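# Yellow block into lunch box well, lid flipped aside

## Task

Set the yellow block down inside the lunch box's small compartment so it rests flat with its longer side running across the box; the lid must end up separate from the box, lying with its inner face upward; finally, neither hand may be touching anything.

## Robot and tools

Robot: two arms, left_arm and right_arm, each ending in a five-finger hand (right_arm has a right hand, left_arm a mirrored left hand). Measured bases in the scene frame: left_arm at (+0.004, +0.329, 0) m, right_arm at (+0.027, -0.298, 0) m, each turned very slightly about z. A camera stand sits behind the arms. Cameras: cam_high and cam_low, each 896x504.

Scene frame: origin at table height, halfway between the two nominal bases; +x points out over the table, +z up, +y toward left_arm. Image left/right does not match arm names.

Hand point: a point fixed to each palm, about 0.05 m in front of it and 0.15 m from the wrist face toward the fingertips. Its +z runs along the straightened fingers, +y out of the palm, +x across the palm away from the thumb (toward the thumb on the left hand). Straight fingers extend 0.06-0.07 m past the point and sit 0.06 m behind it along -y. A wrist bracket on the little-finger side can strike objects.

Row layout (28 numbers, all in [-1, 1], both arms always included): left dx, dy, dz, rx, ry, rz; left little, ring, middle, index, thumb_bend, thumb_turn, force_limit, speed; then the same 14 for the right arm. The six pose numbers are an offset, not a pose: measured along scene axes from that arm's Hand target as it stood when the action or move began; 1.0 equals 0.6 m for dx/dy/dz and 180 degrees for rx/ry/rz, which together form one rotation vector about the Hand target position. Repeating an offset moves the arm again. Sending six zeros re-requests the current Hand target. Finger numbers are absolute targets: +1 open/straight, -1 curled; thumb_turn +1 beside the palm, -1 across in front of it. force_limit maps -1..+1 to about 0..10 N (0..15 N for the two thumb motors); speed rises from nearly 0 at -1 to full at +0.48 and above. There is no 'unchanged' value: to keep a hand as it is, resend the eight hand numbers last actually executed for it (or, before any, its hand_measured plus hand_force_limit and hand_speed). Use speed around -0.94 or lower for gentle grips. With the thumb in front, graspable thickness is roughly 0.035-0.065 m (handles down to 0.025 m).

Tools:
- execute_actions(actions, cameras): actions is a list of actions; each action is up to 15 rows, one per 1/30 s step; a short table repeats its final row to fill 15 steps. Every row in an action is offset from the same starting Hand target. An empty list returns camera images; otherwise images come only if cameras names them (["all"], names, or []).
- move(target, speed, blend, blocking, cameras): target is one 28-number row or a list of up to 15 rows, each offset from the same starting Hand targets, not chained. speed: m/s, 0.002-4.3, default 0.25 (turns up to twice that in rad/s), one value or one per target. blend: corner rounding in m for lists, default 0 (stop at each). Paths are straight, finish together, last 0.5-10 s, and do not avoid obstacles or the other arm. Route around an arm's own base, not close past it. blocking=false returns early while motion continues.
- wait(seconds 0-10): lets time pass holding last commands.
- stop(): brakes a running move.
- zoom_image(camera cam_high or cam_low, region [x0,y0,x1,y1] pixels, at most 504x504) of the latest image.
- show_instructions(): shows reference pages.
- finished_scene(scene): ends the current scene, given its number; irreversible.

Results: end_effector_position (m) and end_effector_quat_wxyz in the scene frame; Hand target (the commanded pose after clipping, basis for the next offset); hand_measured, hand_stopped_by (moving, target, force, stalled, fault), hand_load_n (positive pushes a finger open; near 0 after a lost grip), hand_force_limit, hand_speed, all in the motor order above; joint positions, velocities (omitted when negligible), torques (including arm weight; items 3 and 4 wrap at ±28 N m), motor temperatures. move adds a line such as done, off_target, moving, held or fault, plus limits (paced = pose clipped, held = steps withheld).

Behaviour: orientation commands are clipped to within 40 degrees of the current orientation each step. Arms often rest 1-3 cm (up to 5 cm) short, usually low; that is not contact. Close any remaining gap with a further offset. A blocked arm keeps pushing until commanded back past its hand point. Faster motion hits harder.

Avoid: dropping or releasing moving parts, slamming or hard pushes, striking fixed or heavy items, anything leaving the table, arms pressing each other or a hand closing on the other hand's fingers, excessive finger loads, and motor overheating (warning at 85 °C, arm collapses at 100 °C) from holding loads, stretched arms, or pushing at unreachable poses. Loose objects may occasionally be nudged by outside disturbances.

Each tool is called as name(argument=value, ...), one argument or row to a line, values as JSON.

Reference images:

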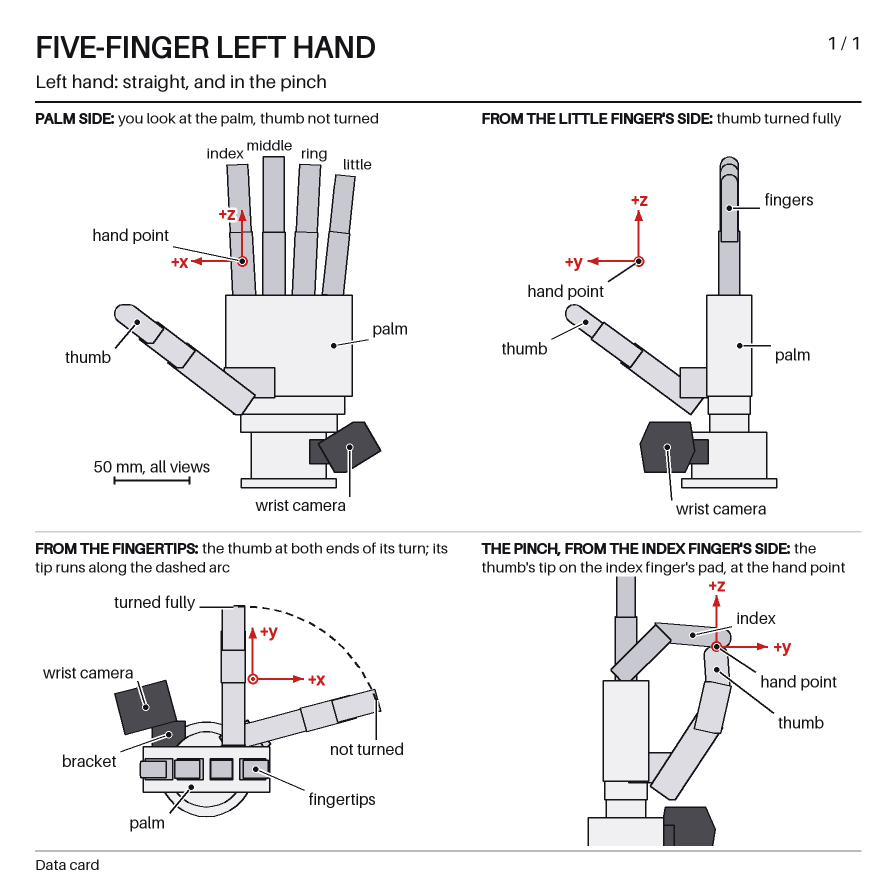

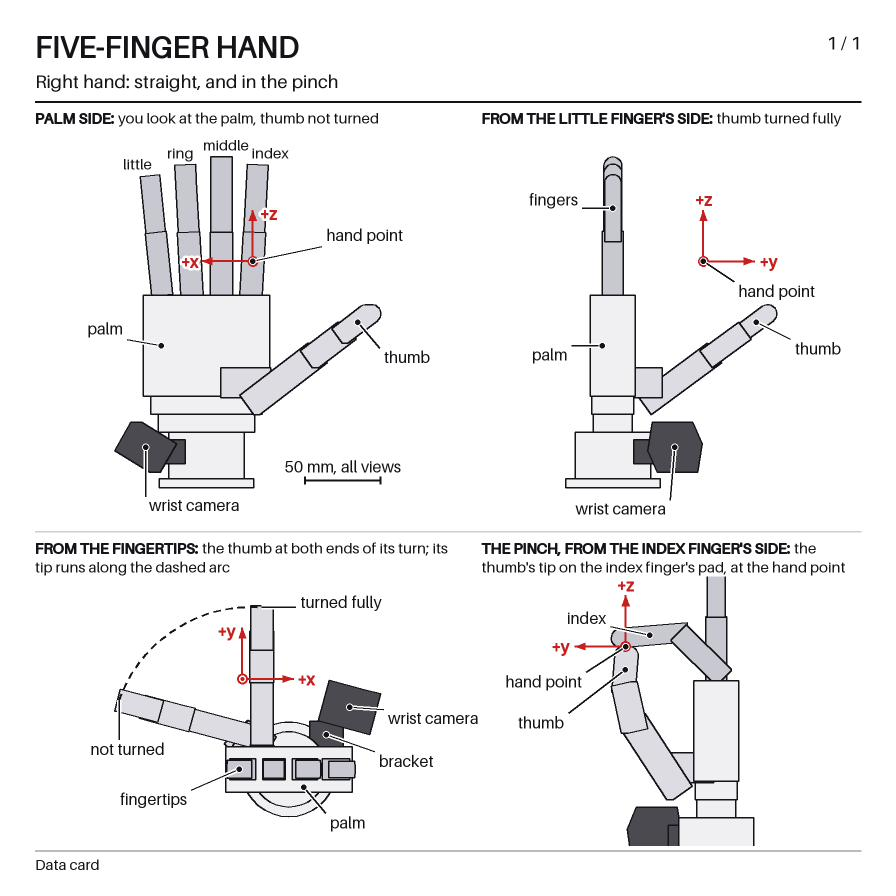

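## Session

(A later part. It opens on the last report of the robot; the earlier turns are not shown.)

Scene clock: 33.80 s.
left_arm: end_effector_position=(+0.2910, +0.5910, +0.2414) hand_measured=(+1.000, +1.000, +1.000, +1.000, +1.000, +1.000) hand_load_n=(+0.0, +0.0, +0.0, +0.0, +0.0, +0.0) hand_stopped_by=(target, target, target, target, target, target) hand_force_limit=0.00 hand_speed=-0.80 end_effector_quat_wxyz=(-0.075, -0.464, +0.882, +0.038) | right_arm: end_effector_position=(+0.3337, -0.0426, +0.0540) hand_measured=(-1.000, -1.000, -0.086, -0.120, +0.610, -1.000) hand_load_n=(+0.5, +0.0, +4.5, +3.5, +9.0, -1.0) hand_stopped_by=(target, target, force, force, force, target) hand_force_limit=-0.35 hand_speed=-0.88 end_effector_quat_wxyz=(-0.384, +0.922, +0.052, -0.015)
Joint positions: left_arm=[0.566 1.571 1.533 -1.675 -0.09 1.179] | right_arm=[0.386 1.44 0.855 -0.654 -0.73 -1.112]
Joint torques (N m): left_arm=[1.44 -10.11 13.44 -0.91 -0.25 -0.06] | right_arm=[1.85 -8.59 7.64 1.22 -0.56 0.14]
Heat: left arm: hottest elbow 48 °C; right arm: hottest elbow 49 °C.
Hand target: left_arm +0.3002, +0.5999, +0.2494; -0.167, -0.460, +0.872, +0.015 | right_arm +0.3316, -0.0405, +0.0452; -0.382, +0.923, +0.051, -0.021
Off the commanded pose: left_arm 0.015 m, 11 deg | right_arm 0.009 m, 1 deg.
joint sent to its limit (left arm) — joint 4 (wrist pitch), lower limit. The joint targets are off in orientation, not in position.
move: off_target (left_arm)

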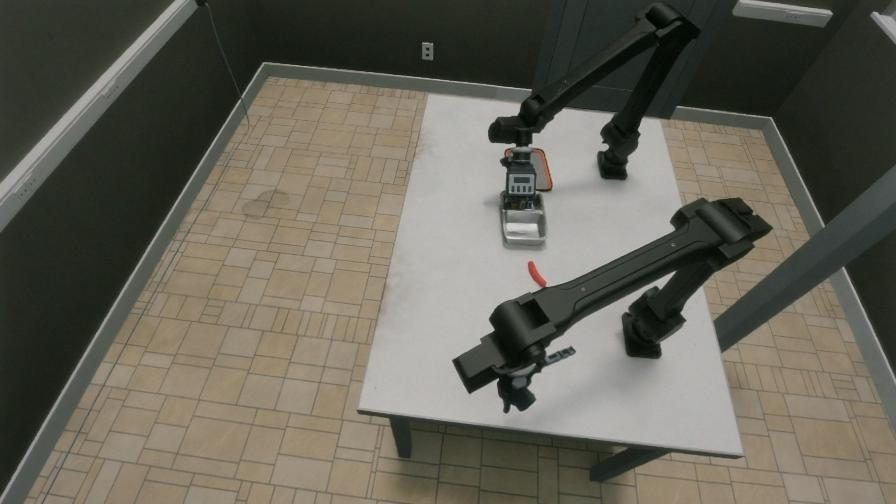

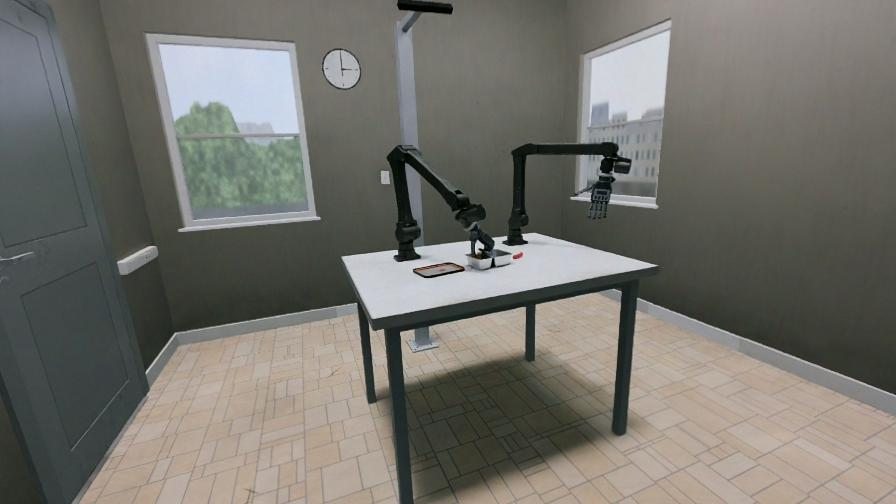

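move(
  target=[0,0,0,0,0,0,1,1,1,1,1,1,0,-0.8, 0.0,-0.002,-0.004,0,0,0,-1,-1,-0.35,-0.35,0.68,-1,-0.35,-0.88],
  speed=0.04,
  cameras=["all"],
)

zoom_image(
  camera="cam_high",
  region=[485, 150, 565, 230],
)

zoom_image(
  camera="cam_low",
  region=[440, 200, 520, 280],
)

Scene clock: 35.00 s.
left_arm: end_effector_position=(+0.2910, +0.5910, +0.2414) hand_measured=(+1.000, +1.000, +1.000, +1.000, +1.000, +1.000) hand_load_n=(+0.0, +0.0, +0.0, +0.0, +0.0, +0.0) hand_stopped_by=(target, target, target, target, target, target) hand_force_limit=0.00 hand_speed=-0.80 end_effector_quat_wxyz=(-0.075, -0.464, +0.882, +0.038) | right_arm: end_effector_position=(+0.3337, -0.0426, +0.0533) hand_measured=(-1.000, -1.000, -0.088, -0.120, +0.678, -1.000) hand_load_n=(+0.0, +0.0, -4.5, +0.0, -4.0, +0.0) hand_stopped_by=(target, target, force, force, target, target) hand_force_limit=-0.35 hand_speed=-0.88 end_effector_quat_wxyz=(-0.384, +0.922, +0.052, -0.014)
Joint positions: left_arm=[0.566 1.571 1.533 -1.675 -0.09 1.179] | right_arm=[0.386 1.44 0.853 -0.65 -0.73 -1.112]
Joint torques (N m): left_arm=[0.21 -9.52 13.27 -0.66 -0.26 -0.02] | right_arm=[1.55 -8.12 7.43 1.29 -0.54 0.1]
Heat: left arm: hottest elbow 48 °C; right arm: hottest elbow 49 °C.
Hand target: left_arm +0.3002, +0.5999, +0.2494; -0.167, -0.460, +0.872, +0.015 | right_arm +0.3318, -0.0416, +0.0429; -0.382, +0.922, +0.052, -0.021
Off the commanded pose: left_arm 0.015 m, 11 deg | right_arm 0.011 m, 1 deg.
joint sent to its limit (left arm) — joint 4 (wrist pitch), lower limit. The joint targets are off in orientation, not in position.
move: off_target (left_arm, right_arm)

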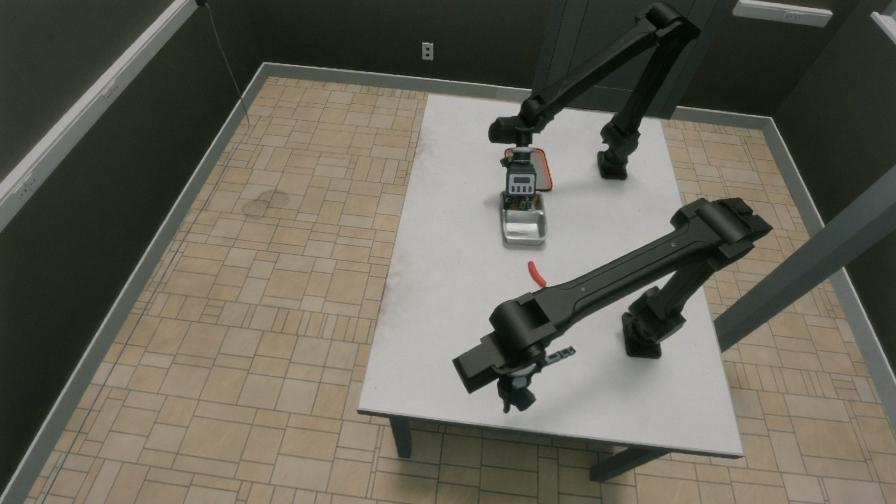

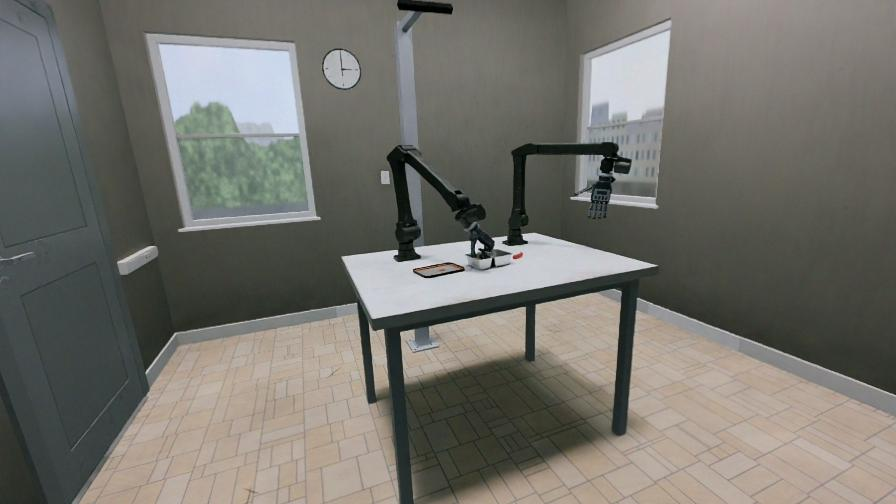

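Scaled by 6.300.

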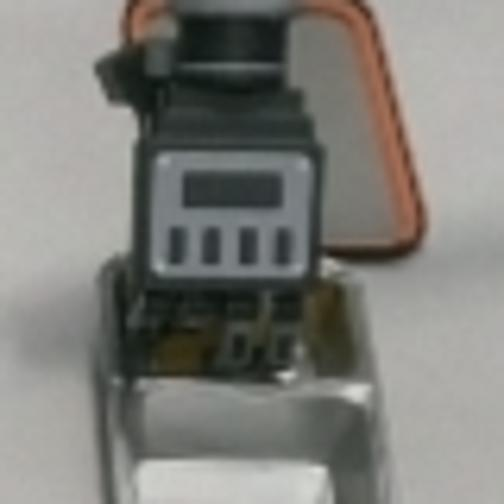

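Scaled by 6.300.

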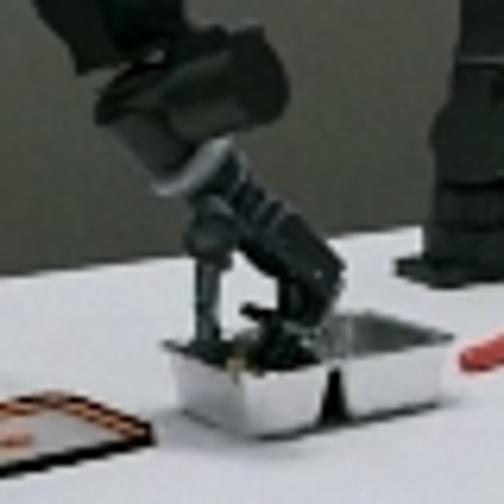

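move(
  target=[
    [0,0,0,0,0,0,1,1,1,1,1,1,0,-0.8, 0.0,0.0,0.0,0,0,0,-1,-1,-0.35,-0.35,0.645,-1,-0.35,-0.88],
    [0,0,0,0,0,0,1,1,1,1,1,1,0,-0.8, 0.0,0.0,0.16,0,0,0,-1,-1,-0.35,-0.35,0.645,-1,-0.35,-0.88],
  ],
  speed=0.06,
  cameras=["all"],
)

zoom_image(
  camera="cam_high",
  region=[485, 180, 555, 250],
)

zoom_image(
  camera="cam_low",
  region=[440, 220, 520, 280],
)

Scene clock: 38.60 s.
left_arm: end_effector_position=(+0.2910, +0.5910, +0.2414) hand_measured=(+1.000, +1.000, +1.000, +1.000, +1.000, +1.000) hand_load_n=(+0.0, +0.0, +0.0, +0.0, +0.0, +0.0) hand_stopped_by=(target, target, target, target, target, target) hand_force_limit=0.00 hand_speed=-0.80 end_effector_quat_wxyz=(-0.075, -0.464, +0.882, +0.038) | right_arm: end_effector_position=(+0.3201, -0.0485, +0.1193) hand_measured=(-1.000, -1.000, -0.086, -0.120, +0.646, -1.000) hand_load_n=(+0.0, +0.0, +0.0, +0.0, +0.0, +0.0) hand_stopped_by=(target, target, force, force, target, target) hand_force_limit=-0.35 hand_speed=-0.88 end_effector_quat_wxyz=(-0.375, +0.925, +0.043, -0.038)
Joint positions: left_arm=[0.566 1.571 1.533 -1.675 -0.09 1.179] | right_arm=[0.386 1.346 0.958 -0.905 -0.731 -1.112]
Joint torques (N m): left_arm=[1.32 -9.52 13.41 -0.98 -0.2 -0.03] | right_arm=[1.32 -10.23 12.63 0.29 -0.5 0.09]
Heat: left arm: hottest elbow 48 °C; right arm: hottest elbow 50 °C.
Hand target: left_arm +0.3002, +0.5999, +0.2494; -0.167, -0.460, +0.872, +0.015 | right_arm +0.3318, -0.0416, +0.1389; -0.382, +0.923, +0.051, -0.021
Off the commanded pose: left_arm 0.015 m, 11 deg | right_arm 0.024 m, 2 deg.
joint sent to its limit (left arm) — joint 4 (wrist pitch), lower limit. The joint targets are off in orientation, not in position.
move: off_target (left_arm, right_arm)

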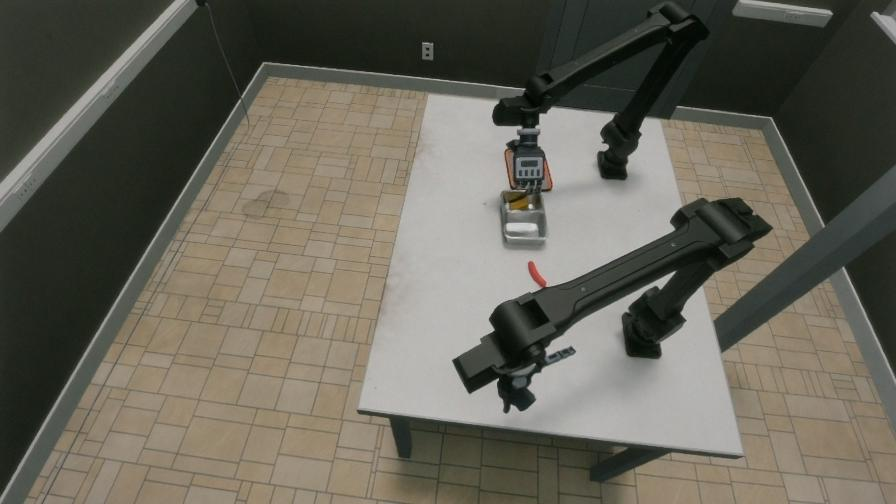

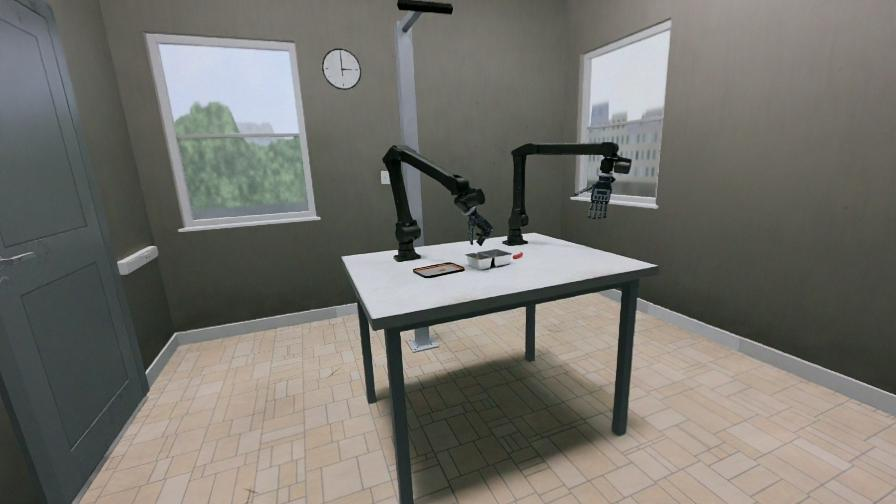

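Scaled by 7.200.

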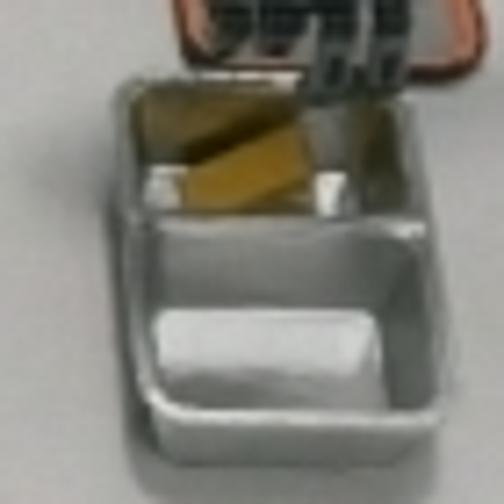

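Scaled by 6.300.

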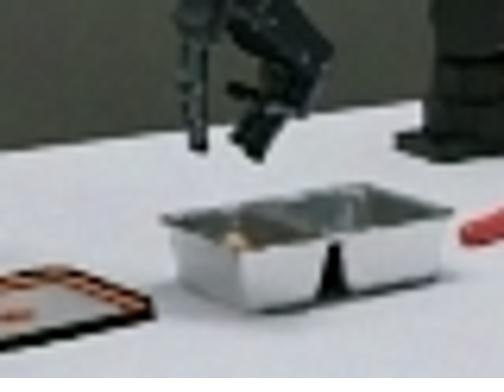

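move(
  target=[0,0,0,0,0,0,1,1,1,1,1,1,0,-0.8, -0.02,-0.16,0.1,0,0,0,-1,-1,0,0,0.645,-1,-0.35,0],
  speed=0.2,
  cameras=["all"],
)

zoom_image(
  camera="cam_high",
  region=[496, 184, 550, 220],
)

zoom_image(
  camera="cam_low",
  region=[410, 230, 530, 290],
)

Scene clock: 41.23 s.
left_arm: end_effector_position=(+0.2910, +0.5910, +0.2414) hand_measured=(+1.000, +1.000, +1.000, +1.000, +1.000, +1.000) hand_load_n=(+0.0, +0.0, +0.0, +0.0, +0.0, +0.0) hand_stopped_by=(target, target, target, target, target, target) hand_force_limit=0.00 hand_speed=-0.80 end_effector_quat_wxyz=(-0.075, -0.464, +0.882, +0.038) | right_arm: end_effector_position=(+0.3060, -0.1379, +0.1840) hand_measured=(-1.000, -1.000, +0.000, +0.000, +0.646, -1.000) hand_load_n=(+0.0, +0.0, +0.0, +0.0, +0.0, +0.0) hand_stopped_by=(target, target, target, target, target, target) hand_force_limit=-0.35 hand_speed=0.00 end_effector_quat_wxyz=(-0.378, +0.924, +0.043, -0.039)
Joint positions: left_arm=[0.566 1.571 1.533 -1.675 -0.09 1.179] | right_arm=[0.158 1.218 1.027 -1.313 -0.777 -1.419]
Joint torques (N m): left_arm=[0.38 -9.23 13.45 -1.07 -0.24 -0.04] | right_arm=[0.09 -7.53 12.89 -0.03 -0.76 -0.06]
Heat: left arm: hottest elbow 49 °C; right arm: hottest elbow 50 °C.
Hand target: left_arm +0.3002, +0.5999, +0.2494; -0.167, -0.460, +0.872, +0.015 | right_arm +0.3198, -0.1376, +0.1989; -0.382, +0.923, +0.052, -0.021
Off the commanded pose: left_arm 0.015 m, 11 deg | right_arm 0.020 m, 2 deg.
joint sent to its limit (left arm) — joint 4 (wrist pitch), lower limit. The joint targets are off in orientation, not in position.
move: off_target (left_arm, right_arm)

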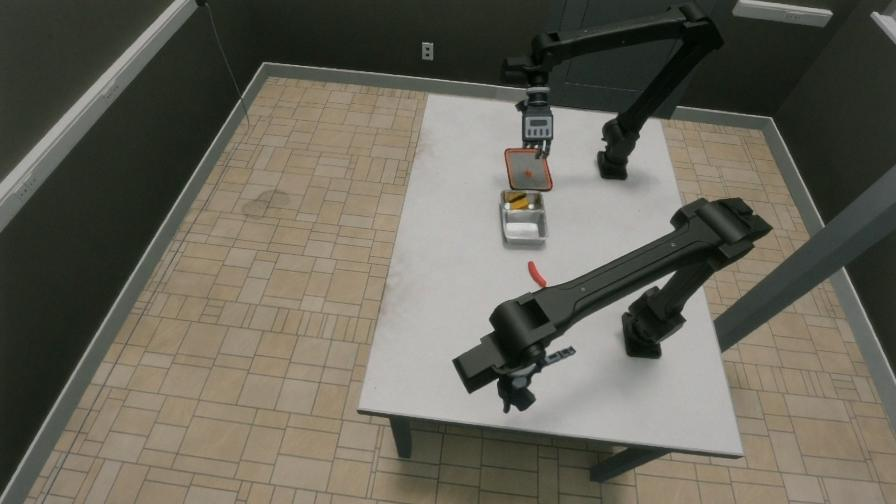

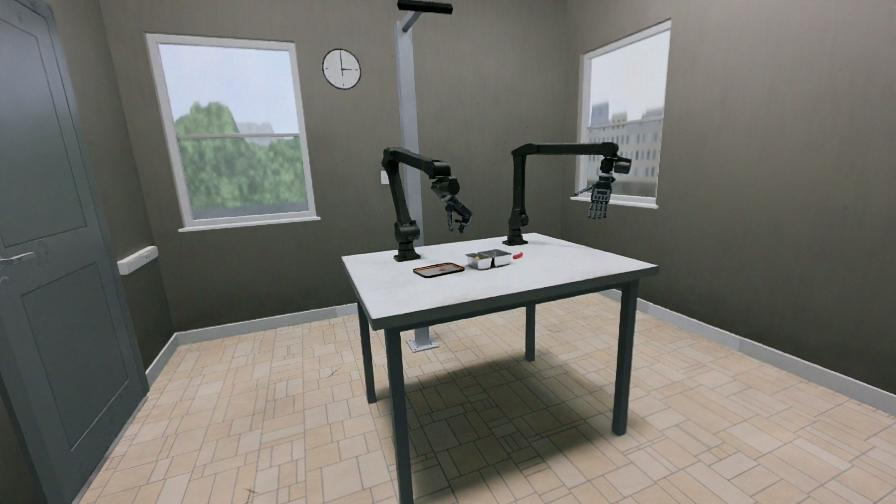

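Scaled by 9.333.

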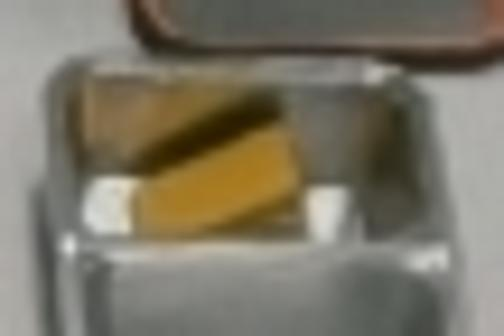

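Scaled by 4.200.

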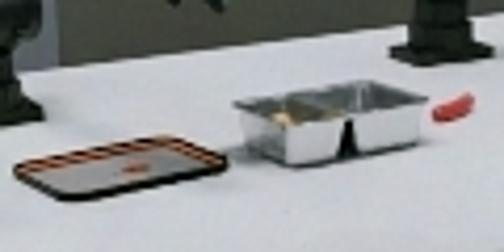

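finished_scene(
  scene=2,
)

The scene is finished: the task was done.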